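# Tuck chair under desk and park cart in bay

## Task

Slide the office chair fully beneath the desk so that it ends up upright with every wheel on the floor; move the utility cart into the yellow-taped bay so that all four of its wheels sit inside the tape line and none rests on it; keep the desk roughly where it started, with its load still aboard and nothing overhanging its edges; the robot must not topple or finish leaning, and it must release everything and back away at the end.

## Robot and tools

Robot: TidyBot++, one mobile base (0.54 m long, 0.50 m wide, 0.38 m tall) on four powered casters, carrying a single seven-joint arm with a two-finger gripper. The shoulder sits 0.12 m ahead of the base centre and 0.68 m up. Arm segments: upper arm 0.42 m, forearm 0.31 m, hand 0.31 m. The arm begins folded, hand pointing down, sticking out up to 0.08 m ahead of the base. Cameras: base_camera (fixed on the base, looking forward) and wrist_camera (looks along the hand).

Frames, all in metres. Base frame: origin on the floor below the base centre, x forward, y left, z up. Odometry frame: the base frame as it was when the scene began. base_odometry gives x, y and heading (rad, left positive, -3.142 to 3.142); it only counts wheel rotation, so slip appears as travel. base_tilt reports forward and right lean in degrees.

Tool move. All keys optional; a call with no motion just reports state and pictures.
- base: an object of offsets from where the base is now, measured along its current axes. translate_m (forward +, -2 to 2 m), strafe_m (left +, -2 to 2 m), rotate_rad (counter-clockwise from above +, -6.3 to 6.3 rad). Combined translate and strafe give one straight-line drive.
- joints: an object of absolute joint targets by name. joint_1_rad (any angle; positive turns the arm clockwise seen from above, opposite to heading), joint_2_rad (-2.249 to 2.249, shoulder, 0 = upper arm vertical, + leans forward), joint_3_rad (any angle), joint_4_rad (-2.579 to 2.579, elbow, 0 = straight), joint_5_rad (any angle), joint_6_rad (-2.099 to 2.099, wrist), joint_7_rad (any angle, hand roll), all in radians; gripper_pos from 0 (open, about 85 mm gap) to 1 (closed). For continuous joints the shorter way round is taken, so step less than half a turn at once.
- target: one list of seven numbers, an absolute hand pose in the base frame: x, y, z in metres, then quaternion qw, qx, qy, qz, matching the hand_pose line. With target, joints may carry only gripper_pos.
- speeds: caps for this call only. translate_m and strafe_m 0.05 to 0.5 m/s (give a combined drive's cap under just one key), rotate_rad 0.1 to 1.57 rad/s.
- cameras: list of base_camera, wrist_camera or all; [] for none.
- blocking: true (default) returns when everything is at rest; false returns in about half a second while motion continues.

Tool wait: seconds from 0 to 10, plus cameras; returns state and pictures, earlier if running moves finish. Tool stop: brakes all running motions. Tool zoom_image: camera name and region [x0, y0, x1, y1] in pixels of that camera's newest image, at most 504 by 504. Tool finished_scene: scene, the current scene's number; cannot be undone.

Result lines. move: done, or the worst status. base_status, joint_status, hand_status: done, moving, off_target (rested away from target, may still be pushing), not_followed (a built-in check withheld arm targets: joint command not followed, pose unreachable), contact_stop, time_out, torque_fault, limit_stop_at_motor_heat. hand_pose is the point between the finger pads; hand_target is where the commanded joints would place it. joint_positions, motor_effort (percent of maximum, bracket = peak in last action), Motor temperatures, on_its_own (things the robot did uncommanded), pictures (camera order of the images). ARM HIT, MOTOR HOT, OVER-TEMPERATURE FAULT flag trouble. A refused call, or an unrequested stop appearing, cancels the remaining move, wait and finished_scene calls of that reply.

Tips. Hand targets usually land within about 3 cm; correct by adding the wanted-minus-read error to the previous target. To hold a loaded hand still, resend hand_target, not hand_pose. A hand pointing down reaches at most about 0.94 m high, only near the base. Base drives over 14 s time out. Odometry drifts a few cm and degrees over many moves; use the images to check where things are.

What to avoid. Approach the chair, cart and desk slowly (around 0.05 to 0.1 m/s) and come to a crawl before contact; touching at driving speed counts as a collision. A blocked base keeps shoving until timeout, so never drive into something that cannot yield. Do not let the arm snag on anything about 0.6 m or higher while the base moves or turns, and avoid sideways swings or far reaches with a stretched arm: the robot can tip. Pushing low with the base or a low hand is safer than pulling a raised hand. The arm does not avoid obstacles and keeps pressing into them, which can cause torque faults (joint_1 to joint_4 limit 104.5 N m, joint_5 to joint_7 51.3 N m). Avoid hard squeezes on parts resting on something, jerking or twisting held items, and long stretched holds that heat motors. Do not disturb the desk or its load. When finished, open the gripper, make sure nothing is still moving, then back the base away before ending the scene.

Each tool is called after ">>>" as a command line: name --argument value for each argument, lists and objects as JSON in quotes; but a table of rows of numbers goes row by row, as --pt "numbers of a row", without its own name.

## Session

>>> move

Scene clock: 0.00 s.
Motor temperatures (°C): [37 37 34 35 51 42 45]
base_odometry: x=+0.000 y=+0.000 heading=+0.000
base_tilt: forward=+0.1 right=+0.8
base_status: not commanded
joint_positions: joint_1_rad=+0.030 joint_2_rad=-0.342 joint_3_rad=+3.183 joint_4_rad=-2.535 joint_5_rad=+0.005 joint_6_rad=-0.882 joint_7_rad=+1.610 gripper_pos=+0.000
joint_status: not commanded
motor_effort: joint_1_rad=-1 joint_2_rad=-2 joint_3_rad=-1 joint_4_rad=+15 joint_5_rad=+0 joint_6_rad=+1 joint_7_rad=+0
hand_pose: x=+0.2545 y=-0.0079 z=+0.5846 quat_wxyz=(-0.003, +0.999, -0.014, +0.034) (m; base frame)
hand_target: x=+0.2558 y=-0.0080 z=+0.5853 quat_wxyz=(-0.003, +0.999, -0.014, +0.035) (m; base frame)
hand_status: not commanded
pictures: base_camera, wrist_camera
camera_calibration:
wrist_camera: T_world_to_cam=[[-0.0545216, -0.997925, 0.0342596, -0.0193099], [-0.993814, 0.0509085, -0.0987005, 0.368701], [0.0967515, -0.039429, -0.994527, 0.686961], [0, 0, 0, 1]] pos_world=[0.298903, -0.0109536, 0.720254]

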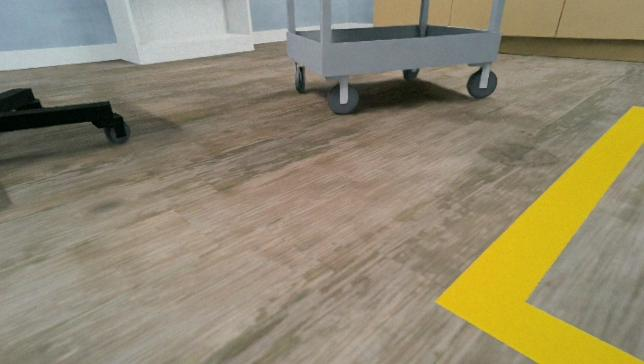

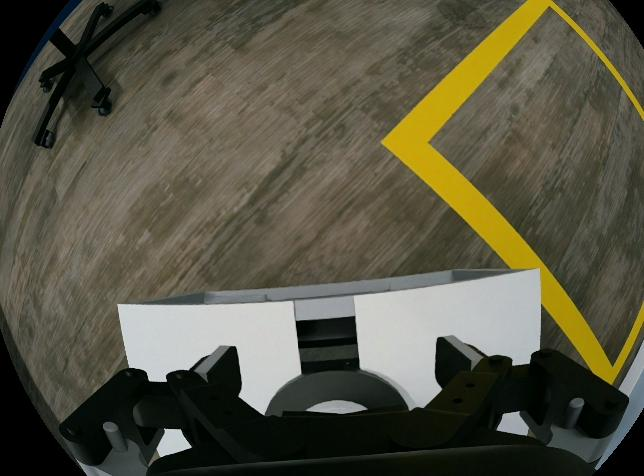

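>>> move --joints '{"joint_6_rad":0.3}'

>>> move --base '{"rotate_rad":1.2}'

>>> move --base '{"rotate_rad":-2.2}'

Scene clock: 5.53 s.
Motor temperatures (°C): [37 37 34 35 51 42 45]
move: done
base_odometry: x=+0.000 y=+0.000 heading=+0.000
base_tilt: forward=+0.2 right=+0.8
base_status: not commanded
joint_positions: joint_1_rad=+0.030 joint_2_rad=-0.342 joint_3_rad=+3.183 joint_4_rad=-2.535 joint_5_rad=+0.005 joint_6_rad=+0.245 joint_7_rad=+1.610 gripper_pos=+0.000
joint_status: all done
motor_effort: joint_1_rad=-1(1) joint_2_rad=-6(6) joint_3_rad=+0(1) joint_4_rad=+19(20) joint_5_rad=+0(0) joint_6_rad=+9(10) joint_7_rad=+0(1)
hand_pose: x=+0.5224 y=-0.0274 z=+0.7806 quat_wxyz=(+0.025, +0.827, -0.014, +0.561) (m; base frame)
hand_target: x=+0.5290 y=-0.0280 z=+0.7981 quat_wxyz=(+0.027, +0.810, -0.014, +0.585) (m; base frame)
hand_status: not commanded
pictures: base_camera, wrist_camera
camera_calibration:
wrist_camera: T_world_to_cam=[[-0.100269, -0.994772, 0.0193402, 0.00475944], [-0.338014, 0.0157755, -0.941009, 0.969275], [0.935785, -0.100891, -0.337828, -0.0974551], [0, 0, 0, 1]] pos_world=[0.419302, -0.0203886, 0.879081]

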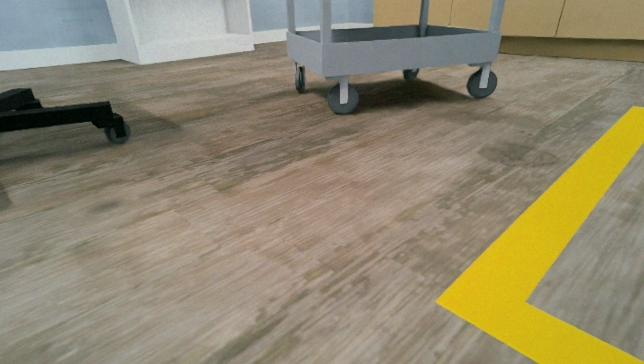

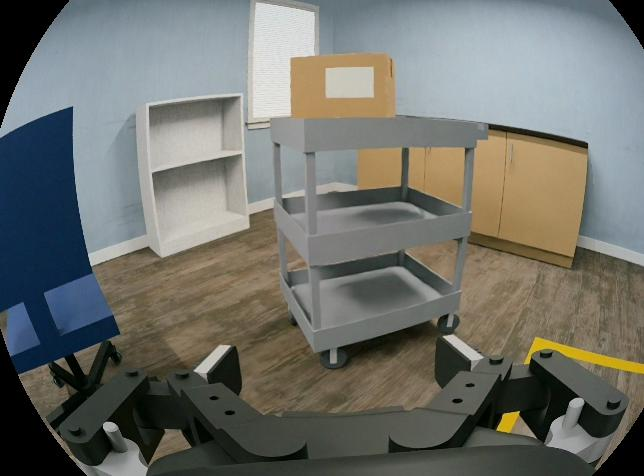

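Scene clock: 7.57 s.
Motor temperatures (°C): [37 37 34 35 51 42 45]
move: done
base_odometry: x=+0.000 y=+0.000 heading=+1.200
base_tilt: forward=+0.1 right=+0.8
base_status: done
joint_positions: joint_1_rad=+0.029 joint_2_rad=-0.342 joint_3_rad=+3.183 joint_4_rad=-2.535 joint_5_rad=+0.005 joint_6_rad=+0.246 joint_7_rad=+1.610 gripper_pos=+0.000
joint_status: not commanded
motor_effort: joint_1_rad=-1(2) joint_2_rad=-6(7) joint_3_rad=+0(2) joint_4_rad=+19(20) joint_5_rad=+0(1) joint_6_rad=+9(10) joint_7_rad=+0(1)
hand_pose: x=+0.5225 y=-0.0273 z=+0.7809 quat_wxyz=(+0.025, +0.827, -0.014, +0.562) (m; base frame)
hand_target: x=+0.5290 y=-0.0280 z=+0.7981 quat_wxyz=(+0.027, +0.810, -0.014, +0.585) (m; base frame)
hand_status: not commanded
pictures: base_camera, wrist_camera
camera_calibration:
wrist_camera: T_world_to_cam=[[-0.100001, -0.9948, 0.0193106, 0.0047569], [-0.337218, 0.0156264, -0.941297, 0.969346], [0.9361, -0.100643, -0.337027, -0.0982434], [0, 0, 0, 1]] pos_world=[0.419322, -0.0203027, 0.87924]

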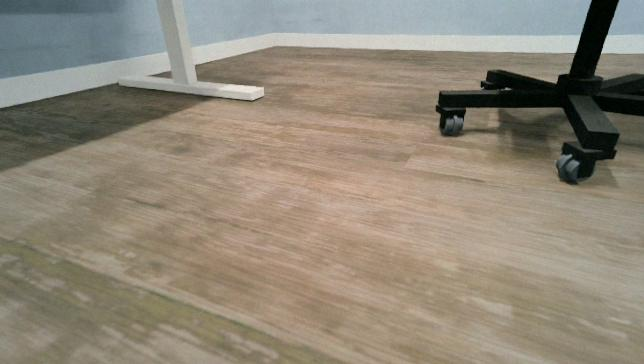

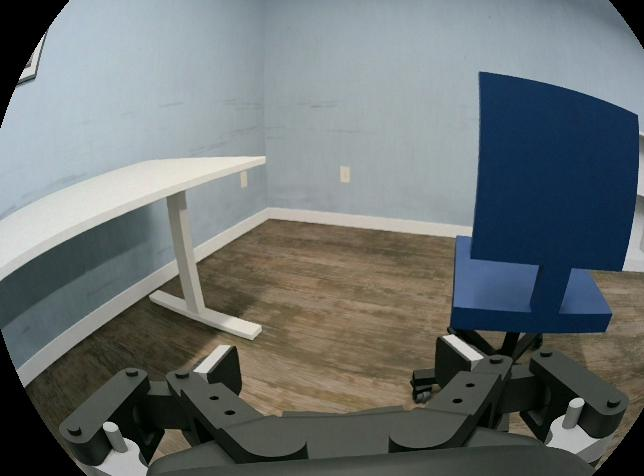

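Scene clock: 10.40 s.
Motor temperatures (°C): [37 37 34 35 51 42 45]
move: done
base_odometry: x=+0.000 y=+0.000 heading=-1.000
base_tilt: forward=+0.1 right=+0.8
base_status: done
joint_positions: joint_1_rad=+0.029 joint_2_rad=-0.342 joint_3_rad=+3.183 joint_4_rad=-2.535 joint_5_rad=+0.005 joint_6_rad=+0.246 joint_7_rad=+1.610 gripper_pos=+0.000
joint_status: not commanded
motor_effort: joint_1_rad=+0(2) joint_2_rad=-6(7) joint_3_rad=+0(2) joint_4_rad=+19(19) joint_5_rad=+0(1) joint_6_rad=+9(10) joint_7_rad=+0(1)
hand_pose: x=+0.5226 y=-0.0272 z=+0.7810 quat_wxyz=(+0.025, +0.827, -0.013, +0.562) (m; base frame)
hand_target: x=+0.5290 y=-0.0280 z=+0.7981 quat_wxyz=(+0.027, +0.810, -0.014, +0.585) (m; base frame)
hand_status: not commanded
pictures: base_camera, wrist_camera
camera_calibration:
wrist_camera: T_world_to_cam=[[-0.0996094, -0.99484, 0.0192894, 0.00473124], [-0.336652, 0.0154524, -0.941502, 0.969396], [0.936346, -0.100276, -0.336454, -0.0988088], [0, 0, 0, 1]] pos_world=[0.41934, -0.0201809, 0.879353]

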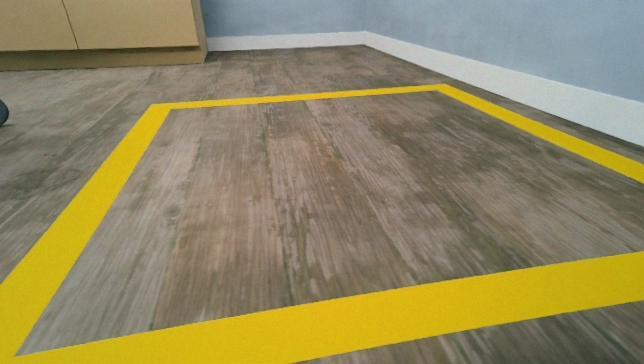

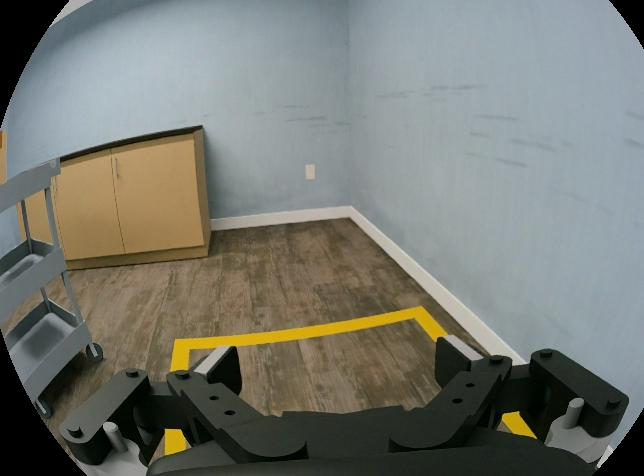

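>>> move --base '{"rotate_rad":3.0}'

>>> move --base '{"rotate_rad":0.6}'

Scene clock: 36.97 s.
Motor temperatures (°C): [37 36 34 36 51 42 44]
move: done
base_odometry: x=+0.000 y=+0.000 heading=+2.000
base_tilt: forward=+0.1 right=+0.8
base_status: done
joint_positions: joint_1_rad=+0.029 joint_2_rad=-0.342 joint_3_rad=+3.183 joint_4_rad=-2.535 joint_5_rad=+0.005 joint_6_rad=+0.247 joint_7_rad=+1.610 gripper_pos=+0.000
joint_status: not commanded
motor_effort: joint_1_rad=+0(2) joint_2_rad=-6(7) joint_3_rad=+0(2) joint_4_rad=+20(20) joint_5_rad=+0(1) joint_6_rad=+10(10) joint_7_rad=+0(1)
hand_pose: x=+0.5226 y=-0.0273 z=+0.7811 quat_wxyz=(+0.025, +0.826, -0.014, +0.562) (m; base frame)
hand_target: x=+0.5290 y=-0.0280 z=+0.7981 quat_wxyz=(+0.027, +0.810, -0.014, +0.585) (m; base frame)
hand_status: not commanded
pictures: base_camera, wrist_camera
camera_calibration:
wrist_camera: T_world_to_cam=[[-0.100027, -0.994798, 0.0192788, 0.00479147], [-0.33636, 0.0155732, -0.941605, 0.96942], [0.936406, -0.100671, -0.336168, -0.0990842], [0, 0, 0, 1]] pos_world=[0.419336, -0.0203053, 0.87941]

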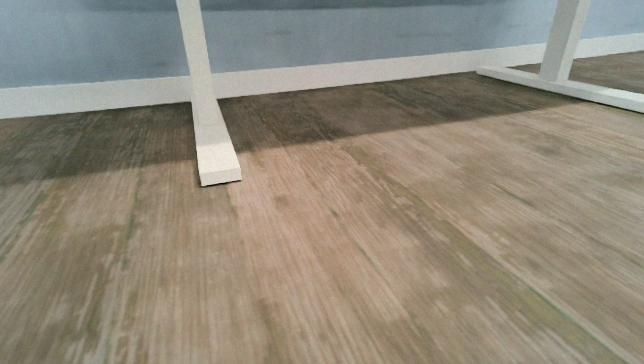

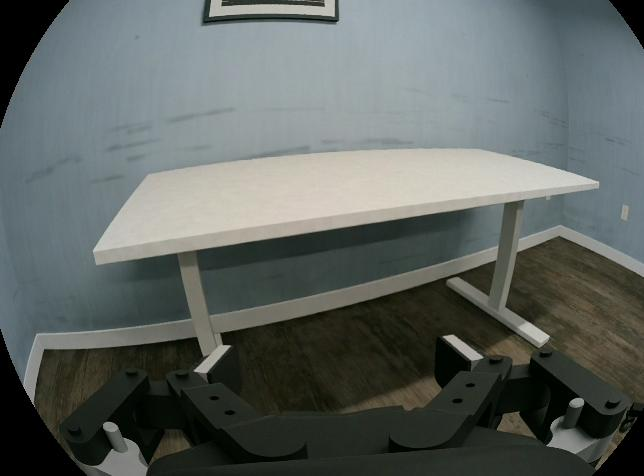

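Scene clock: 38.53 s.
Motor temperatures (°C): [37 36 34 36 51 42 44]
move: done
base_odometry: x=+0.000 y=+0.000 heading=+2.600
base_tilt: forward=+0.1 right=+0.8
base_status: done
joint_positions: joint_1_rad=+0.029 joint_2_rad=-0.342 joint_3_rad=+3.183 joint_4_rad=-2.535 joint_5_rad=+0.005 joint_6_rad=+0.247 joint_7_rad=+1.610 gripper_pos=+0.000
joint_status: not commanded
motor_effort: joint_1_rad=+0(2) joint_2_rad=-6(7) joint_3_rad=+0(1) joint_4_rad=+19(20) joint_5_rad=+0(1) joint_6_rad=+9(10) joint_7_rad=+0(1)
hand_pose: x=+0.5226 y=-0.0272 z=+0.7811 quat_wxyz=(+0.025, +0.826, -0.014, +0.562) (m; base frame)
hand_target: x=+0.5290 y=-0.0280 z=+0.7981 quat_wxyz=(+0.027, +0.810, -0.014, +0.585) (m; base frame)
hand_status: not commanded
pictures: base_camera, wrist_camera
camera_calibration:
wrist_camera: T_world_to_cam=[[-0.0997935, -0.994821, 0.0192788, 0.00476364], [-0.336363, 0.0154941, -0.941605, 0.969421], [0.93643, -0.100451, -0.336168, -0.099087], [0, 0, 0, 1]] pos_world=[0.419341, -0.0202347, 0.87941]

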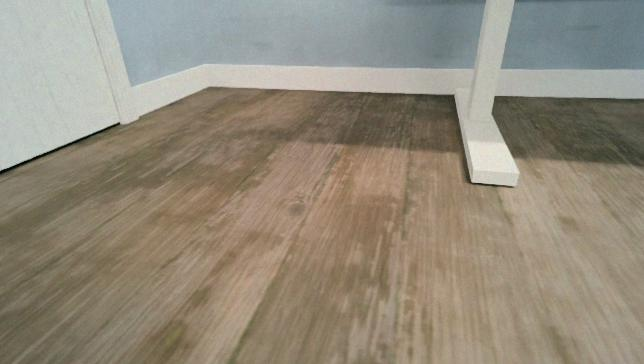

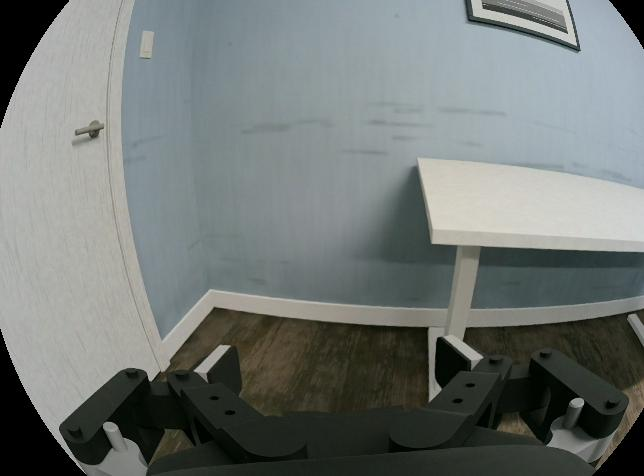

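>>> move --joints '{"joint_1_rad":3.1,"joint_6_rad":-0.88}' --base '{"rotate_rad":0.963}' --cameras '[]'

>>> move --base '{"translate_m":-0.9,"strafe_m":1.84}'

>>> move --base '{"translate_m":-1.27}'

>>> move --base '{"strafe_m":-0.82}'

Scene clock: 69.23 s.
Motor temperatures (°C): [37 36 33 36 51 42 44]
move: done
base_odometry: x=+0.000 y=+0.000 heading=-2.721
base_tilt: forward=+0.1 right=+0.8
base_status: done
joint_positions: joint_1_rad=+3.087 joint_2_rad=-0.342 joint_3_rad=+3.183 joint_4_rad=-2.535 joint_5_rad=+0.005 joint_6_rad=-0.826 joint_7_rad=+1.610 gripper_pos=+0.000
joint_status: all done
motor_effort: joint_1_rad=-1(2) joint_2_rad=-2(7) joint_3_rad=+0(2) joint_4_rad=+15(19) joint_5_rad=+0(0) joint_6_rad=+2(10) joint_7_rad=+0(1)
hand_pose: x=-0.0339 y=-0.0039 z=+0.5863 quat_wxyz=(+0.061, +0.029, -0.998, +0.004) (m; base frame)
hand_target: x=-0.0186 y=-0.0017 z=+0.5854 quat_wxyz=(+0.036, +0.022, -0.999, +0.004) (m; base frame)
hand_status: not commanded
pictures: none
No camera images: "cameras" was empty.

Scene clock: 73.80 s.
Motor temperatures (°C): [37 36 33 36 51 42 44]
move: done
base_odometry: x=+1.573 y=-1.312 heading=-2.720
base_tilt: forward=+0.1 right=+0.8
base_status: done
joint_positions: joint_1_rad=+3.087 joint_2_rad=-0.342 joint_3_rad=+3.183 joint_4_rad=-2.535 joint_5_rad=+0.005 joint_6_rad=-0.832 joint_7_rad=+1.610 gripper_pos=+0.000
joint_status: not commanded
motor_effort: joint_1_rad=-1(1) joint_2_rad=-2(4) joint_3_rad=+0(1) joint_4_rad=+15(16) joint_5_rad=+0(1) joint_6_rad=+2(3) joint_7_rad=+1(1)
hand_pose: x=-0.0321 y=-0.0037 z=+0.5861 quat_wxyz=(+0.058, +0.028, -0.998, +0.004) (m; base frame)
hand_target: x=-0.0186 y=-0.0017 z=+0.5854 quat_wxyz=(+0.036, +0.022, -0.999, +0.004) (m; base frame)
hand_status: not commanded
pictures: base_camera, wrist_camera
camera_calibration:
wrist_camera: T_world_to_cam=[[-0.0271126, 0.999028, 0.0347574, -0.0227664], [0.988463, 0.0319766, -0.148048, 0.176284], [-0.149015, 0.0303425, -0.988369, 0.705039], [0, 0, 0, 1]] pos_world=[-0.0698056, -0.00428533, 0.723728]

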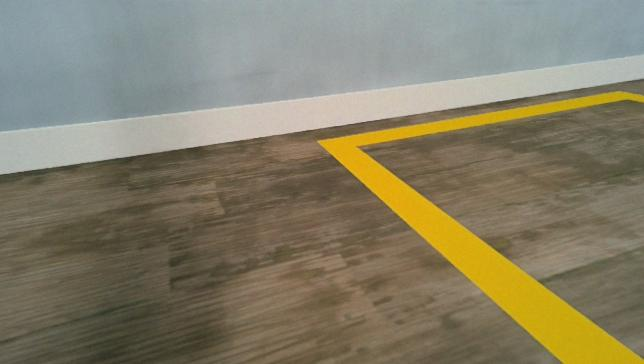

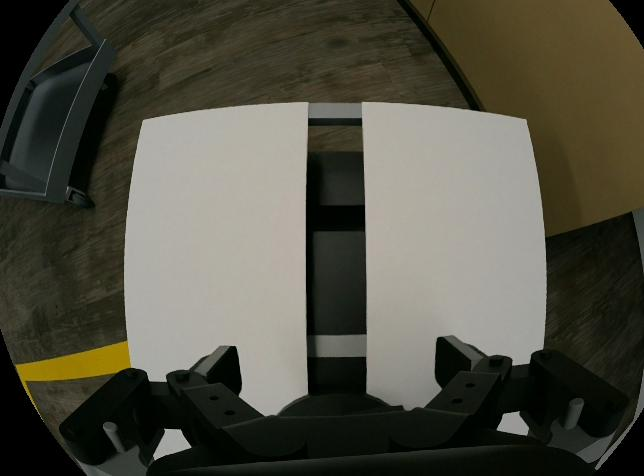

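Scene clock: 77.47 s.
Motor temperatures (°C): [37 36 33 36 51 42 44]
move: done
base_odometry: x=+2.731 y=-0.792 heading=-2.719
base_tilt: forward=+0.1 right=+0.8
base_status: done
joint_positions: joint_1_rad=+3.097 joint_2_rad=-0.342 joint_3_rad=+3.186 joint_4_rad=-2.539 joint_5_rad=+0.008 joint_6_rad=-0.851 joint_7_rad=+1.610 gripper_pos=+0.000
joint_status: not commanded
motor_effort: joint_1_rad=-1(3) joint_2_rad=-2(10) joint_3_rad=+0(6) joint_4_rad=+15(19) joint_5_rad=+0(5) joint_6_rad=+2(4) joint_7_rad=+0(1)
hand_pose: x=-0.0244 y=-0.0013 z=+0.5843 quat_wxyz=(+0.047, +0.023, -0.999, +0.003) (m; base frame)
hand_target: x=-0.0186 y=-0.0017 z=+0.5854 quat_wxyz=(+0.036, +0.022, -0.999, +0.004) (m; base frame)
hand_status: not commanded
pictures: base_camera, wrist_camera
camera_calibration:
wrist_camera: T_world_to_cam=[[-0.0174093, 0.99921, 0.0357317, -0.0252332], [0.991823, 0.0217773, -0.125747, 0.155405], [-0.126426, 0.0332504, -0.991419, 0.706713], [0, 0, 0, 1]] pos_world=[-0.0652268, -0.00166953, 0.721092]

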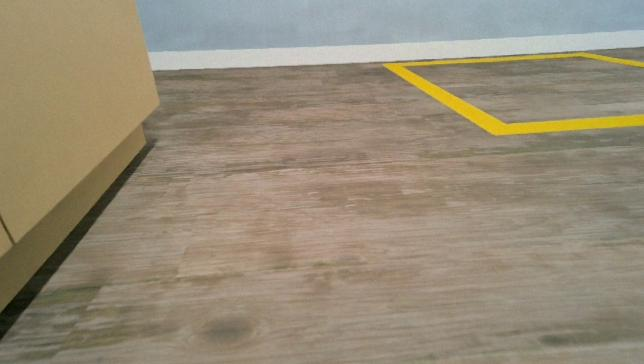

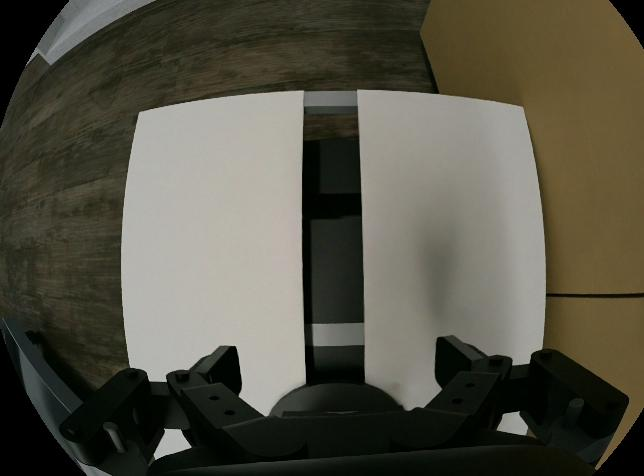

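Scene clock: 80.33 s.
Motor temperatures (°C): [37 36 33 36 51 42 44]
move: done
base_odometry: x=+2.395 y=-0.044 heading=-2.719
base_tilt: forward=+0.1 right=+0.8
base_status: done
joint_positions: joint_1_rad=+3.097 joint_2_rad=-0.342 joint_3_rad=+3.186 joint_4_rad=-2.539 joint_5_rad=+0.008 joint_6_rad=-0.851 joint_7_rad=+1.610 gripper_pos=+0.000
joint_status: not commanded
motor_effort: joint_1_rad=+0(1) joint_2_rad=-2(5) joint_3_rad=+0(1) joint_4_rad=+15(16) joint_5_rad=+0(1) joint_6_rad=+2(3) joint_7_rad=+0(1)
hand_pose: x=-0.0244 y=-0.0013 z=+0.5843 quat_wxyz=(+0.047, +0.023, -0.999, +0.003) (m; base frame)
hand_target: x=-0.0186 y=-0.0017 z=+0.5854 quat_wxyz=(+0.036, +0.022, -0.999, +0.004) (m; base frame)
hand_status: not commanded
pictures: base_camera, wrist_camera
camera_calibration:
wrist_camera: T_world_to_cam=[[-0.0174236, 0.999209, 0.0357389, -0.0252371], [0.991872, 0.0217796, -0.125364, 0.155126], [-0.126043, 0.0332641, -0.991467, 0.70672], [0, 0, 0, 1]] pos_world=[-0.0652277, -0.00166985, 0.721039]

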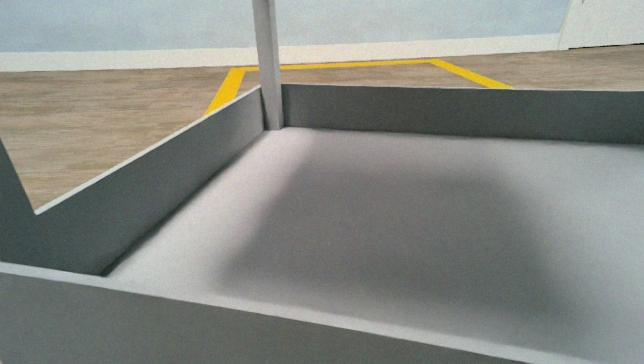

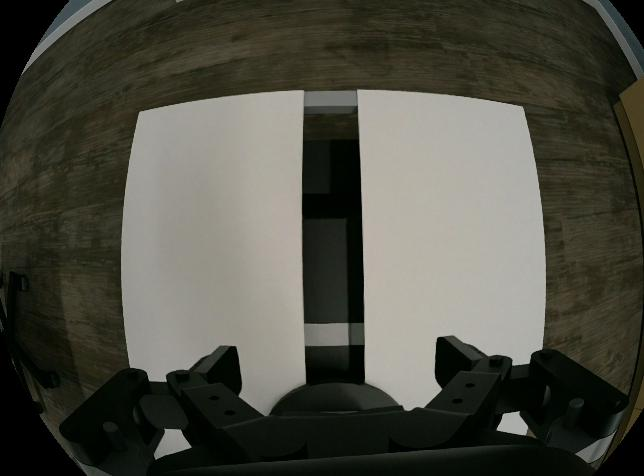

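>>> move --base '{"rotate_rad":-0.22,"translate_m":-0.05,"strafe_m":-0.2}' --cameras '["base_camera"]'

Scene clock: 90.83 s.
Motor temperatures (°C): [37 36 33 36 50 42 44]
move: done
base_odometry: x=+2.358 y=+0.159 heading=-2.940
base_tilt: forward=+0.1 right=+0.8
base_status: done
joint_positions: joint_1_rad=+3.097 joint_2_rad=-0.342 joint_3_rad=+3.186 joint_4_rad=-2.539 joint_5_rad=+0.008 joint_6_rad=-0.851 joint_7_rad=+1.610 gripper_pos=+0.000
joint_status: not commanded
motor_effort: joint_1_rad=-1(2) joint_2_rad=-2(2) joint_3_rad=+0(1) joint_4_rad=+14(16) joint_5_rad=+0(1) joint_6_rad=+2(2) joint_7_rad=+0(1)
hand_pose: x=-0.0244 y=-0.0013 z=+0.5843 quat_wxyz=(+0.047, +0.023, -0.999, +0.003) (m; base frame)
hand_target: x=-0.0186 y=-0.0017 z=+0.5854 quat_wxyz=(+0.036, +0.022, -0.999, +0.004) (m; base frame)
hand_status: not commanded
pictures: base_camera

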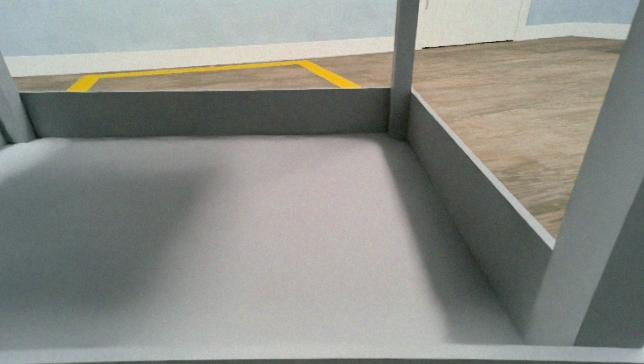

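>>> move --base '{"strafe_m":0.155}' --cameras '[]'

>>> move --base '{"translate_m":0.12}' --speeds '{"translate_m":0.06}' --cameras '["base_camera"]'

>>> move --base '{"translate_m":0.38,"strafe_m":0.03,"rotate_rad":0.135}' --speeds '{"translate_m":0.12,"rotate_rad":0.1}' --cameras '["base_camera"]'

Scene clock: 103.73 s.
Motor temperatures (°C): [37 36 33 36 50 42 44]
move: done
base_odometry: x=+2.390 y=+0.007 heading=-2.940
base_tilt: forward=+0.2 right=+0.8
base_status: done
joint_positions: joint_1_rad=+3.097 joint_2_rad=-0.342 joint_3_rad=+3.186 joint_4_rad=-2.539 joint_5_rad=+0.008 joint_6_rad=-0.851 joint_7_rad=+1.610 gripper_pos=+0.000
joint_status: not commanded
motor_effort: joint_1_rad=+0(1) joint_2_rad=-2(3) joint_3_rad=+0(1) joint_4_rad=+15(16) joint_5_rad=+0(1) joint_6_rad=+2(3) joint_7_rad=+0(1)
hand_pose: x=-0.0244 y=-0.0013 z=+0.5843 quat_wxyz=(+0.047, +0.023, -0.999, +0.003) (m; base frame)
hand_target: x=-0.0186 y=-0.0017 z=+0.5854 quat_wxyz=(+0.036, +0.022, -0.999, +0.004) (m; base frame)
hand_status: not commanded
pictures: none
No camera images: "cameras" was empty.

Scene clock: 106.23 s.
Motor temperatures (°C): [37 36 33 36 50 42 44]
move: done
base_odometry: x=+2.272 y=-0.018 heading=-2.940
base_tilt: forward=+0.1 right=+0.8
base_status: done
joint_positions: joint_1_rad=+3.097 joint_2_rad=-0.342 joint_3_rad=+3.186 joint_4_rad=-2.539 joint_5_rad=+0.008 joint_6_rad=-0.851 joint_7_rad=+1.610 gripper_pos=+0.000
joint_status: not commanded
motor_effort: joint_1_rad=-1(1) joint_2_rad=-2(4) joint_3_rad=+0(1) joint_4_rad=+15(16) joint_5_rad=+0(0) joint_6_rad=+1(2) joint_7_rad=+1(1)
hand_pose: x=-0.0244 y=-0.0013 z=+0.5843 quat_wxyz=(+0.047, +0.023, -0.999, +0.003) (m; base frame)
hand_target: x=-0.0186 y=-0.0017 z=+0.5854 quat_wxyz=(+0.036, +0.022, -0.999, +0.004) (m; base frame)
hand_status: not commanded
pictures: base_camera

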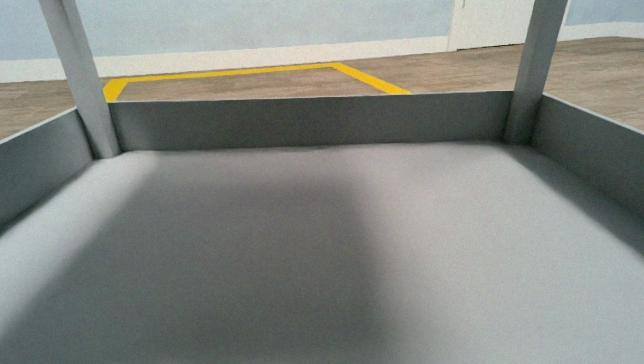

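Scene clock: 110.00 s.
Motor temperatures (°C): [37 36 33 36 50 42 44]
move: done
base_odometry: x=+1.906 y=-0.123 heading=-2.804
base_tilt: forward=+0.2 right=+0.8
base_status: done
joint_positions: joint_1_rad=+3.097 joint_2_rad=-0.342 joint_3_rad=+3.186 joint_4_rad=-2.539 joint_5_rad=+0.008 joint_6_rad=-0.851 joint_7_rad=+1.610 gripper_pos=+0.000
joint_status: not commanded
motor_effort: joint_1_rad=-1(1) joint_2_rad=-2(4) joint_3_rad=-1(1) joint_4_rad=+15(16) joint_5_rad=+0(0) joint_6_rad=+1(2) joint_7_rad=+1(1)
hand_pose: x=-0.0243 y=-0.0013 z=+0.5842 quat_wxyz=(+0.047, +0.023, -0.999, +0.003) (m; base frame)
hand_target: x=-0.0186 y=-0.0017 z=+0.5854 quat_wxyz=(+0.036, +0.022, -0.999, +0.004) (m; base frame)
hand_status: not commanded
pictures: base_camera

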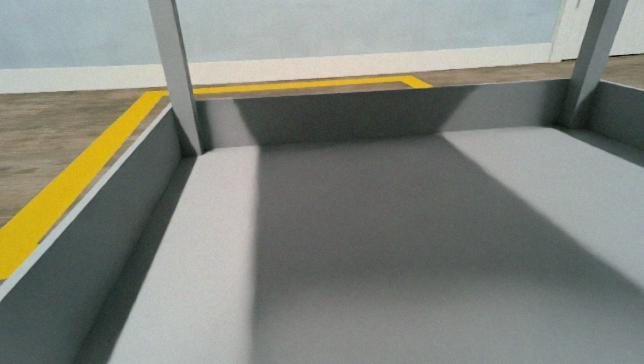

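>>> move --base '{"translate_m":-0.04}' --cameras '[]'

>>> move --base '{"strafe_m":-0.11}' --cameras '[]'

>>> move --base '{"translate_m":0.07}' --speeds '{"translate_m":0.06}' --cameras '[]'

>>> move --base '{"translate_m":0.5,"rotate_rad":0.12}' --speeds '{"translate_m":0.12,"rotate_rad":0.1}' --cameras '["base_camera"]'

Scene clock: 118.97 s.
Motor temperatures (°C): [37 36 33 36 50 42 44]
move: done
base_odometry: x=+1.943 y=-0.110 heading=-2.804
base_tilt: forward=+0.2 right=+0.8
base_status: done
joint_positions: joint_1_rad=+3.097 joint_2_rad=-0.341 joint_3_rad=+3.186 joint_4_rad=-2.539 joint_5_rad=+0.008 joint_6_rad=-0.851 joint_7_rad=+1.610 gripper_pos=+0.000
joint_status: not commanded
motor_effort: joint_1_rad=-1(1) joint_2_rad=-2(3) joint_3_rad=+0(1) joint_4_rad=+15(16) joint_5_rad=+0(0) joint_6_rad=+1(2) joint_7_rad=+0(1)
hand_pose: x=-0.0243 y=-0.0013 z=+0.5841 quat_wxyz=(+0.046, +0.023, -0.999, +0.003) (m; base frame)
hand_target: x=-0.0186 y=-0.0017 z=+0.5854 quat_wxyz=(+0.036, +0.022, -0.999, +0.004) (m; base frame)
hand_status: not commanded
pictures: none
No camera images: "cameras" was empty.

Scene clock: 120.23 s.
Motor temperatures (°C): [37 36 33 36 50 42 44]
move: done
base_odometry: x=+1.907 y=-0.006 heading=-2.803
base_tilt: forward=+0.1 right=+0.8
base_status: done
joint_positions: joint_1_rad=+3.097 joint_2_rad=-0.341 joint_3_rad=+3.186 joint_4_rad=-2.539 joint_5_rad=+0.008 joint_6_rad=-0.851 joint_7_rad=+1.610 gripper_pos=+0.000
joint_status: not commanded
motor_effort: joint_1_rad=+0(1) joint_2_rad=-2(2) joint_3_rad=+0(1) joint_4_rad=+15(15) joint_5_rad=+0(1) joint_6_rad=+2(2) joint_7_rad=+0(1)
hand_pose: x=-0.0243 y=-0.0013 z=+0.5841 quat_wxyz=(+0.046, +0.023, -0.999, +0.003) (m; base frame)
hand_target: x=-0.0186 y=-0.0017 z=+0.5854 quat_wxyz=(+0.036, +0.022, -0.999, +0.004) (m; base frame)
hand_status: not commanded
pictures: none
No camera images: "cameras" was empty.

Scene clock: 121.90 s.
Motor temperatures (°C): [37 36 33 36 50 42 44]
move: done
base_odometry: x=+1.841 y=-0.030 heading=-2.804
base_tilt: forward=+0.1 right=+0.7
base_status: done
joint_positions: joint_1_rad=+3.097 joint_2_rad=-0.341 joint_3_rad=+3.186 joint_4_rad=-2.539 joint_5_rad=+0.008 joint_6_rad=-0.851 joint_7_rad=+1.610 gripper_pos=+0.000
joint_status: not commanded
motor_effort: joint_1_rad=+0(1) joint_2_rad=-2(5) joint_3_rad=+0(1) joint_4_rad=+15(16) joint_5_rad=+0(0) joint_6_rad=+1(2) joint_7_rad=+0(1)
hand_pose: x=-0.0242 y=-0.0013 z=+0.5841 quat_wxyz=(+0.046, +0.023, -0.999, +0.003) (m; base frame)
hand_target: x=-0.0186 y=-0.0017 z=+0.5854 quat_wxyz=(+0.036, +0.022, -0.999, +0.004) (m; base frame)
hand_status: not commanded
pictures: none
No camera images: "cameras" was empty.

Scene clock: 126.67 s.
Motor temperatures (°C): [37 36 33 36 50 42 44]
move: done
base_odometry: x=+1.369 y=-0.195 heading=-2.683
base_tilt: forward=+0.1 right=+0.8
base_status: done
joint_positions: joint_1_rad=+3.097 joint_2_rad=-0.341 joint_3_rad=+3.186 joint_4_rad=-2.539 joint_5_rad=+0.008 joint_6_rad=-0.851 joint_7_rad=+1.610 gripper_pos=+0.000
joint_status: not commanded
motor_effort: joint_1_rad=-1(2) joint_2_rad=-2(4) joint_3_rad=+0(1) joint_4_rad=+15(16) joint_5_rad=+0(0) joint_6_rad=+2(3) joint_7_rad=+0(1)
hand_pose: x=-0.0243 y=-0.0013 z=+0.5841 quat_wxyz=(+0.046, +0.023, -0.999, +0.003) (m; base frame)
hand_target: x=-0.0186 y=-0.0017 z=+0.5854 quat_wxyz=(+0.036, +0.022, -0.999, +0.004) (m; base frame)
hand_status: not commanded
pictures: base_camera

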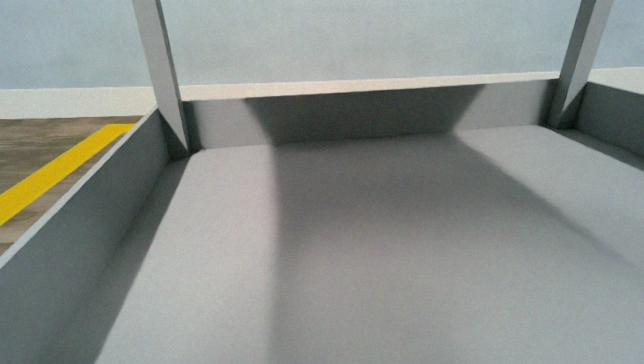

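>>> move --base '{"translate_m":0.37,"strafe_m":0.07,"rotate_rad":0.08}' --speeds '{"translate_m":0.12,"rotate_rad":0.1}' --cameras '["base_camera"]'

>>> move --base '{"translate_m":-0.6}' --cameras '["base_camera"]'

Scene clock: 135.60 s.
Motor temperatures (°C): [37 36 33 36 50 42 44]
move: done
base_odometry: x=+1.068 y=-0.422 heading=-2.602
base_tilt: forward=+0.2 right=+0.8
base_status: done
joint_positions: joint_1_rad=+3.097 joint_2_rad=-0.341 joint_3_rad=+3.186 joint_4_rad=-2.539 joint_5_rad=+0.008 joint_6_rad=-0.851 joint_7_rad=+1.610 gripper_pos=+0.000
joint_status: not commanded
motor_effort: joint_1_rad=-1(1) joint_2_rad=-2(4) joint_3_rad=+0(1) joint_4_rad=+15(16) joint_5_rad=+0(0) joint_6_rad=+2(3) joint_7_rad=-1(1)
hand_pose: x=-0.0243 y=-0.0013 z=+0.5842 quat_wxyz=(+0.047, +0.023, -0.999, +0.003) (m; base frame)
hand_target: x=-0.0186 y=-0.0017 z=+0.5854 quat_wxyz=(+0.036, +0.022, -0.999, +0.004) (m; base frame)
hand_status: not commanded
pictures: base_camera

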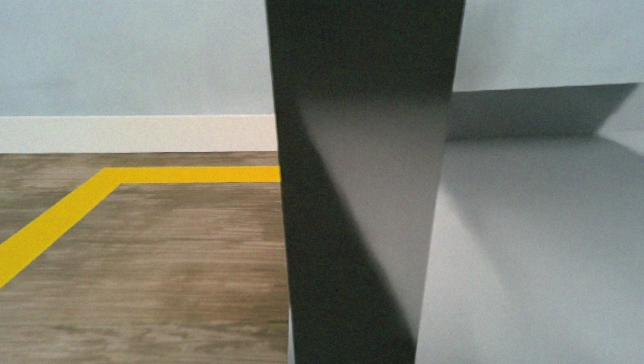

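Scene clock: 138.10 s.
Motor temperatures (°C): [37 36 33 36 50 42 44]
move: done
base_odometry: x=+1.583 y=-0.114 heading=-2.603
base_tilt: forward=+0.1 right=+0.8
base_status: done
joint_positions: joint_1_rad=+3.097 joint_2_rad=-0.340 joint_3_rad=+3.186 joint_4_rad=-2.539 joint_5_rad=+0.008 joint_6_rad=-0.851 joint_7_rad=+1.610 gripper_pos=+0.000
joint_status: not commanded
motor_effort: joint_1_rad=-1(1) joint_2_rad=-2(5) joint_3_rad=+0(1) joint_4_rad=+15(16) joint_5_rad=+0(0) joint_6_rad=+1(3) joint_7_rad=+0(1)
hand_pose: x=-0.0242 y=-0.0013 z=+0.5840 quat_wxyz=(+0.046, +0.023, -0.999, +0.003) (m; base frame)
hand_target: x=-0.0186 y=-0.0017 z=+0.5854 quat_wxyz=(+0.036, +0.022, -0.999, +0.004) (m; base frame)
hand_status: not commanded
pictures: base_camera

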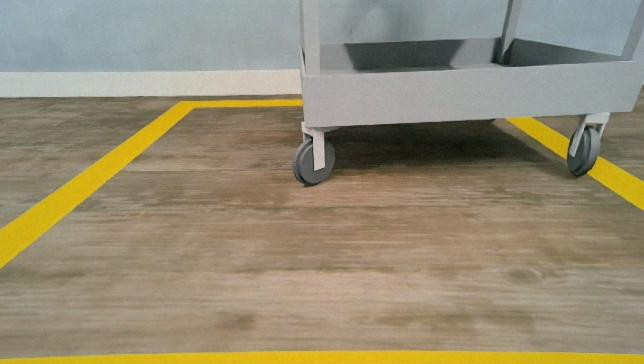

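>>> move --base '{"translate_m":-0.15,"rotate_rad":-1.2}' --joints '{"joint_1_rad":0.03,"joint_6_rad":0.3}'

Scene clock: 153.53 s.
Motor temperatures (°C): [36 36 33 36 50 42 44]
move: done
base_odometry: x=+1.712 y=-0.037 heading=+2.480
base_tilt: forward=+0.1 right=+0.8
base_status: done
joint_positions: joint_1_rad=+0.043 joint_2_rad=-0.340 joint_3_rad=+3.186 joint_4_rad=-2.539 joint_5_rad=+0.008 joint_6_rad=+0.241 joint_7_rad=+1.610 gripper_pos=+0.000
joint_status: all done
motor_effort: joint_1_rad=+0(2) joint_2_rad=-6(6) joint_3_rad=+0(1) joint_4_rad=+19(19) joint_5_rad=+0(0) joint_6_rad=+9(10) joint_7_rad=+0(1)
hand_pose: x=+0.5205 y=-0.0334 z=+0.7764 quat_wxyz=(+0.030, +0.830, -0.019, +0.557) (m; base frame)
hand_target: x=+0.5290 y=-0.0281 z=+0.7981 quat_wxyz=(+0.027, +0.810, -0.014, +0.585) (m; base frame)
hand_status: not commanded
pictures: base_camera, wrist_camera
camera_calibration:
wrist_camera: T_world_to_cam=[[-0.11379, -0.993284, 0.0209637, 0.00455042], [-0.34736, 0.0200066, -0.937518, 0.967085], [0.930802, -0.113962, -0.347304, -0.0882114], [0, 0, 0, 1]] pos_world=[0.418552, -0.024881, 0.875928]

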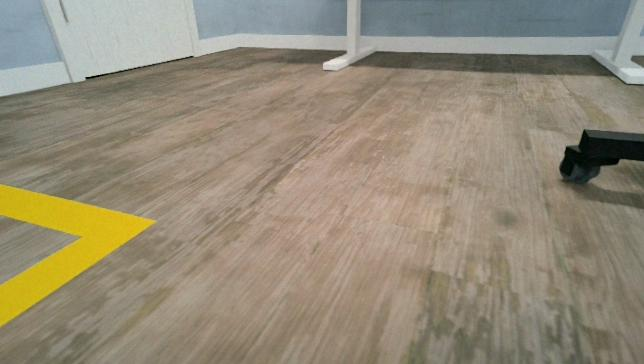

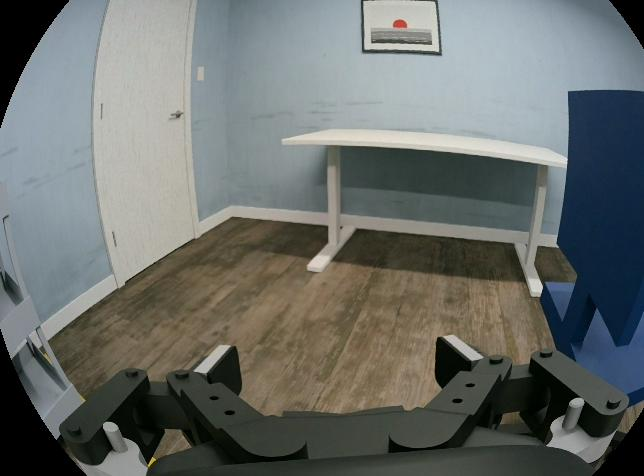

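>>> move --base '{"translate_m":1.466,"strafe_m":0.3}' --cameras '[]'

>>> move --base '{"rotate_rad":2.77}'

Scene clock: 167.97 s.
Motor temperatures (°C): [36 36 33 36 50 42 44]
move: done
base_odometry: x=+0.370 y=+0.626 heading=+2.480
base_tilt: forward=+0.2 right=+0.8
base_status: done
joint_positions: joint_1_rad=+0.042 joint_2_rad=-0.340 joint_3_rad=+3.186 joint_4_rad=-2.539 joint_5_rad=+0.008 joint_6_rad=+0.247 joint_7_rad=+1.610 gripper_pos=+0.000
joint_status: not commanded
motor_effort: joint_1_rad=-1(1) joint_2_rad=-6(8) joint_3_rad=-1(1) joint_4_rad=+19(20) joint_5_rad=+0(0) joint_6_rad=+9(10) joint_7_rad=+0(1)
hand_pose: x=+0.5212 y=-0.0332 z=+0.7782 quat_wxyz=(+0.030, +0.828, -0.019, +0.560) (m; base frame)
hand_target: x=+0.5290 y=-0.0281 z=+0.7981 quat_wxyz=(+0.027, +0.810, -0.014, +0.585) (m; base frame)
hand_status: not commanded
pictures: none
No camera images: "cameras" was empty.

Scene clock: 171.07 s.
Motor temperatures (°C): [36 36 33 36 50 42 44]
move: done
base_odometry: x=+0.370 y=+0.626 heading=-1.034
base_tilt: forward=+0.1 right=+0.8
base_status: done
joint_positions: joint_1_rad=+0.037 joint_2_rad=-0.340 joint_3_rad=+3.186 joint_4_rad=-2.539 joint_5_rad=+0.008 joint_6_rad=+0.247 joint_7_rad=+1.610 gripper_pos=+0.000
joint_status: not commanded
motor_effort: joint_1_rad=-1(2) joint_2_rad=-6(7) joint_3_rad=-1(1) joint_4_rad=+19(19) joint_5_rad=+0(1) joint_6_rad=+9(10) joint_7_rad=+0(1)
hand_pose: x=+0.5214 y=-0.0314 z=+0.7782 quat_wxyz=(+0.028, +0.828, -0.017, +0.560) (m; base frame)
hand_target: x=+0.5290 y=-0.0281 z=+0.7981 quat_wxyz=(+0.027, +0.810, -0.014, +0.585) (m; base frame)
hand_status: not commanded
pictures: base_camera, wrist_camera
camera_calibration:
wrist_camera: T_world_to_cam=[[-0.108947, -0.993831, 0.0207396, 0.00419163], [-0.341592, 0.017837, -0.939679, 0.967654], [0.933512, -0.10946, -0.341428, -0.0939823], [0, 0, 0, 1]] pos_world=[0.418733, -0.0233816, 0.877109]

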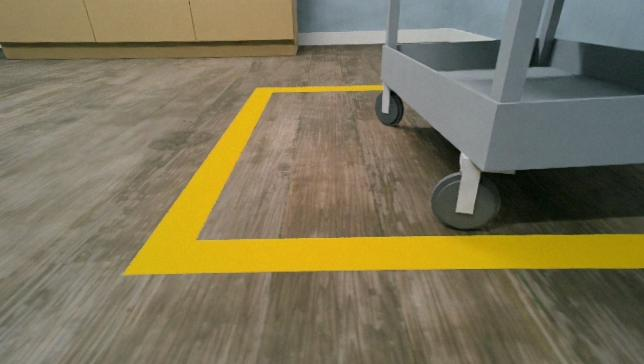

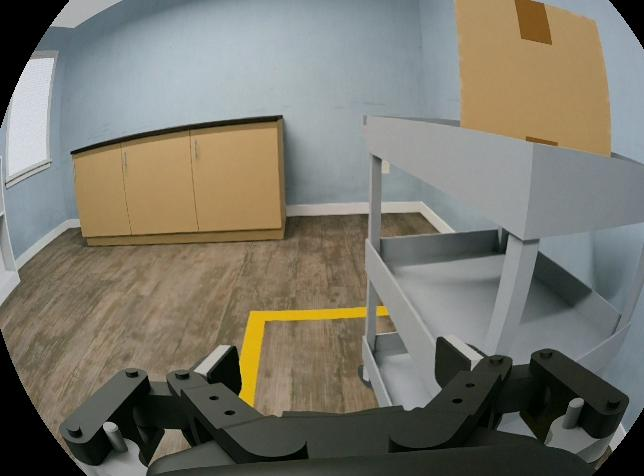

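>>> move --base '{"strafe_m":-0.44}' --joints '{"joint_1_rad":3.1,"joint_6_rad":-0.88}' --cameras '[]'

>>> move --base '{"translate_m":0.3}' --cameras '[]' --speeds '{"translate_m":0.2}'

>>> move --base '{"translate_m":0.36}' --speeds '{"translate_m":0.07}' --cameras '[]'

>>> move --base '{"translate_m":-0.7}'

Scene clock: 180.37 s.
Motor temperatures (°C): [36 36 33 36 50 42 44]
move: done
base_odometry: x=-0.008 y=+0.401 heading=-1.033
base_tilt: forward=+0.1 right=+0.8
base_status: done
joint_positions: joint_1_rad=+3.087 joint_2_rad=-0.340 joint_3_rad=+3.186 joint_4_rad=-2.539 joint_5_rad=+0.008 joint_6_rad=-0.826 joint_7_rad=+1.610 gripper_pos=+0.000
joint_status: all done
motor_effort: joint_1_rad=-1(2) joint_2_rad=-2(7) joint_3_rad=+0(1) joint_4_rad=+15(20) joint_5_rad=+0(0) joint_6_rad=+2(10) joint_7_rad=-1(2)
hand_pose: x=-0.0318 y=-0.0029 z=+0.5848 quat_wxyz=(+0.058, +0.028, -0.998, +0.003) (m; base frame)
hand_target: x=-0.0185 y=-0.0017 z=+0.5854 quat_wxyz=(+0.036, +0.022, -0.999, +0.004) (m; base frame)
hand_status: not commanded
pictures: none
No camera images: "cameras" was empty.

Scene clock: 182.60 s.
Motor temperatures (°C): [36 36 33 36 50 42 44]
move: done
base_odometry: x=+0.146 y=+0.143 heading=-1.033
base_tilt: forward=+0.2 right=+0.8
base_status: done
joint_positions: joint_1_rad=+3.087 joint_2_rad=-0.340 joint_3_rad=+3.186 joint_4_rad=-2.539 joint_5_rad=+0.008 joint_6_rad=-0.835 joint_7_rad=+1.610 gripper_pos=+0.000
joint_status: not commanded
motor_effort: joint_1_rad=+0(2) joint_2_rad=-2(5) joint_3_rad=+0(1) joint_4_rad=+15(16) joint_5_rad=+0(0) joint_6_rad=+2(3) joint_7_rad=+0(1)
hand_pose: x=-0.0291 y=-0.0028 z=+0.5845 quat_wxyz=(+0.054, +0.028, -0.998, +0.004) (m; base frame)
hand_target: x=-0.0185 y=-0.0017 z=+0.5854 quat_wxyz=(+0.036, +0.022, -0.999, +0.004) (m; base frame)
hand_status: not commanded
pictures: none
No camera images: "cameras" was empty.

Scene clock: 188.27 s.
Motor temperatures (°C): [36 36 33 36 50 42 44]
move: done
base_odometry: x=+0.330 y=-0.166 heading=-1.034
base_tilt: forward=+0.1 right=+0.8
base_status: done
joint_positions: joint_1_rad=+3.090 joint_2_rad=-0.338 joint_3_rad=+3.186 joint_4_rad=-2.539 joint_5_rad=+0.008 joint_6_rad=-0.838 joint_7_rad=+1.610 gripper_pos=+0.000
joint_status: not commanded
motor_effort: joint_1_rad=-1(1) joint_2_rad=-2(5) joint_3_rad=+0(1) joint_4_rad=+15(16) joint_5_rad=+0(0) joint_6_rad=+1(3) joint_7_rad=+0(1)
hand_pose: x=-0.0280 y=-0.0024 z=+0.5841 quat_wxyz=(+0.051, +0.027, -0.998, +0.003) (m; base frame)
hand_target: x=-0.0185 y=-0.0017 z=+0.5854 quat_wxyz=(+0.036, +0.022, -0.999, +0.004) (m; base frame)
hand_status: not commanded
pictures: none
No camera images: "cameras" was empty.

Scene clock: 190.97 s.
Motor temperatures (°C): [36 36 33 36 50 42 44]
move: done
base_odometry: x=-0.028 y=+0.435 heading=-1.033
base_tilt: forward=+0.1 right=+0.8
base_status: done
joint_positions: joint_1_rad=+3.090 joint_2_rad=-0.340 joint_3_rad=+3.186 joint_4_rad=-2.539 joint_5_rad=+0.008 joint_6_rad=-0.840 joint_7_rad=+1.610 gripper_pos=+0.000
joint_status: not commanded
motor_effort: joint_1_rad=-1(1) joint_2_rad=-2(5) joint_3_rad=+0(1) joint_4_rad=+15(16) joint_5_rad=+0(1) joint_6_rad=+2(3) joint_7_rad=+0(1)
hand_pose: x=-0.0276 y=-0.0024 z=+0.5843 quat_wxyz=(+0.051, +0.027, -0.998, +0.003) (m; base frame)
hand_target: x=-0.0185 y=-0.0017 z=+0.5854 quat_wxyz=(+0.036, +0.022, -0.999, +0.004) (m; base frame)
hand_status: not commanded
pictures: base_camera, wrist_camera
camera_calibration:
wrist_camera: T_world_to_cam=[[-0.0244441, 0.999056, 0.0359069, -0.0244838], [0.990537, 0.0290565, -0.134133, 0.163432], [-0.13505, 0.0322883, -0.990313, 0.705453], [0, 0, 0, 1]] pos_world=[-0.0672122, -0.003066, 0.72142]

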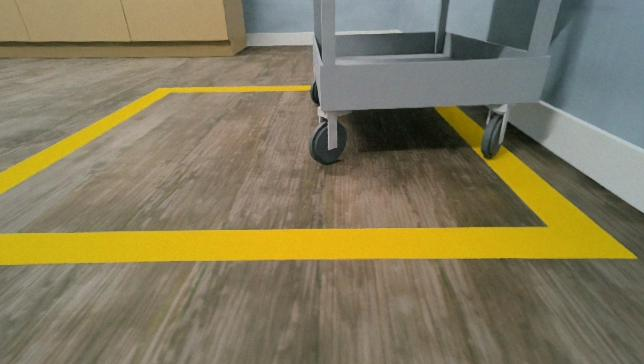

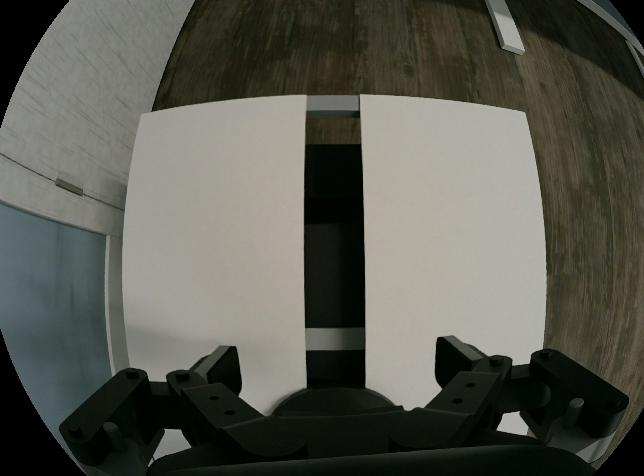

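>>> move --base '{"translate_m":1.2,"strafe_m":0.68}' --cameras '[]'

>>> move --base '{"rotate_rad":-1.571}' --joints '{"joint_1_rad":0.03}' --cameras '[]'

>>> move --target '[0.45,0,0.92,0,1,0,0]'

Scene clock: 210.63 s.
Motor temperatures (°C): [36 36 33 36 50 42 44]
move: done
base_odometry: x=+1.170 y=-0.247 heading=-1.033
base_tilt: forward=+0.1 right=+0.8
base_status: done
joint_positions: joint_1_rad=+3.090 joint_2_rad=-0.340 joint_3_rad=+3.186 joint_4_rad=-2.539 joint_5_rad=+0.008 joint_6_rad=-0.840 joint_7_rad=+1.610 gripper_pos=+0.000
joint_status: not commanded
motor_effort: joint_1_rad=-1(1) joint_2_rad=-2(4) joint_3_rad=+0(1) joint_4_rad=+15(16) joint_5_rad=+0(1) joint_6_rad=+2(3) joint_7_rad=+0(1)
hand_pose: x=-0.0275 y=-0.0024 z=+0.5843 quat_wxyz=(+0.051, +0.027, -0.998, +0.003) (m; base frame)
hand_target: x=-0.0185 y=-0.0017 z=+0.5854 quat_wxyz=(+0.036, +0.022, -0.999, +0.004) (m; base frame)
hand_status: not commanded
pictures: none
No camera images: "cameras" was empty.

Scene clock: 214.50 s.
Motor temperatures (°C): [36 36 33 36 50 42 44]
move: done
base_odometry: x=+1.170 y=-0.247 heading=-2.604
base_tilt: forward=+0.2 right=+0.8
base_status: done
joint_positions: joint_1_rad=+0.043 joint_2_rad=-0.340 joint_3_rad=+3.186 joint_4_rad=-2.539 joint_5_rad=+0.008 joint_6_rad=-0.840 joint_7_rad=+1.610 gripper_pos=+0.000
joint_status: all done
motor_effort: joint_1_rad=-1(2) joint_2_rad=-2(2) joint_3_rad=+0(1) joint_4_rad=+15(16) joint_5_rad=+0(0) joint_6_rad=+2(2) joint_7_rad=+0(1)
hand_pose: x=+0.2651 y=-0.0115 z=+0.5843 quat_wxyz=(-0.001, +0.998, -0.021, +0.051) (m; base frame)
hand_target: x=+0.2563 y=-0.0081 z=+0.5854 quat_wxyz=(-0.003, +0.999, -0.014, +0.036) (m; base frame)
hand_status: not commanded
pictures: none
No camera images: "cameras" was empty.

Scene clock: 217.50 s.
Motor temperatures (°C): [36 36 33 36 50 42 44]
move: off_target
base_odometry: x=+1.170 y=-0.247 heading=-2.603
base_tilt: forward=+0.2 right=+0.8
base_status: not commanded
joint_positions: joint_1_rad=-0.010 joint_2_rad=+0.087 joint_3_rad=+3.186 joint_4_rad=-1.066 joint_5_rad=+0.008 joint_6_rad=-1.949 joint_7_rad=+1.610 gripper_pos=+0.000
joint_status: not commanded
motor_effort: joint_1_rad=-1(1) joint_2_rad=-19(19) joint_3_rad=+0(1) joint_4_rad=+16(18) joint_5_rad=+0(0) joint_6_rad=+0(3) joint_7_rad=+0(1)
hand_pose: x=+0.4556 y=-0.0117 z=+0.9177 quat_wxyz=(+0.006, +1.000, +0.001, +0.020) (m; base frame)
hand_target: x=+0.4500 y=+0.0000 z=+0.9200 quat_wxyz=(+0.000, +1.000, +0.000, +0.000) (m; base frame)
hand_status: off_target (0.013 m and 2.4 deg from the pose sent, 0.383 m and 6.4 deg at the start)
pictures: base_camera, wrist_camera
camera_calibration:
wrist_camera: T_world_to_cam=[[-0.0255768, -0.998177, 0.0546755, -0.0554679], [-0.997149, 0.0215897, -0.072309, 0.578573], [0.0709967, -0.0563691, -0.995883, 1.01134], [0, 0, 0, 1]] pos_world=[0.503702, -0.0108495, 1.05205]

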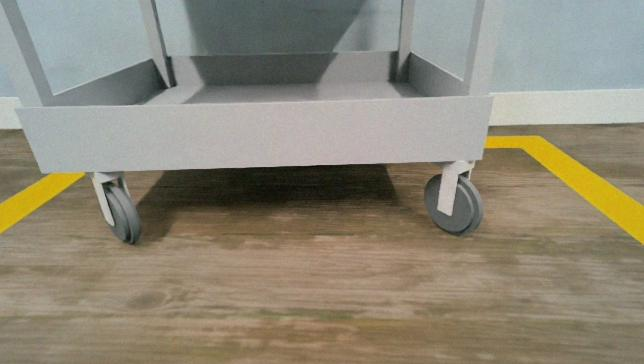

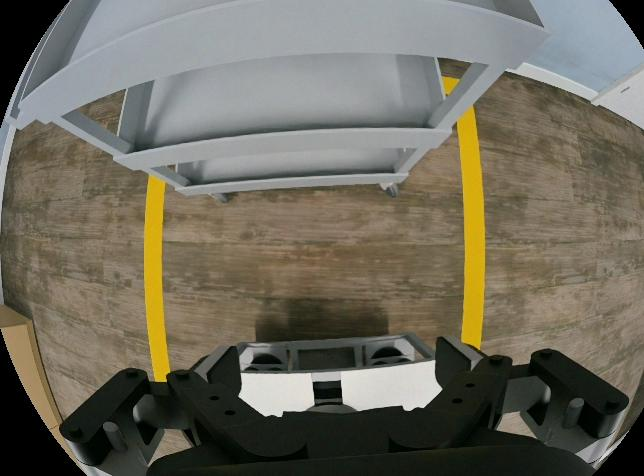

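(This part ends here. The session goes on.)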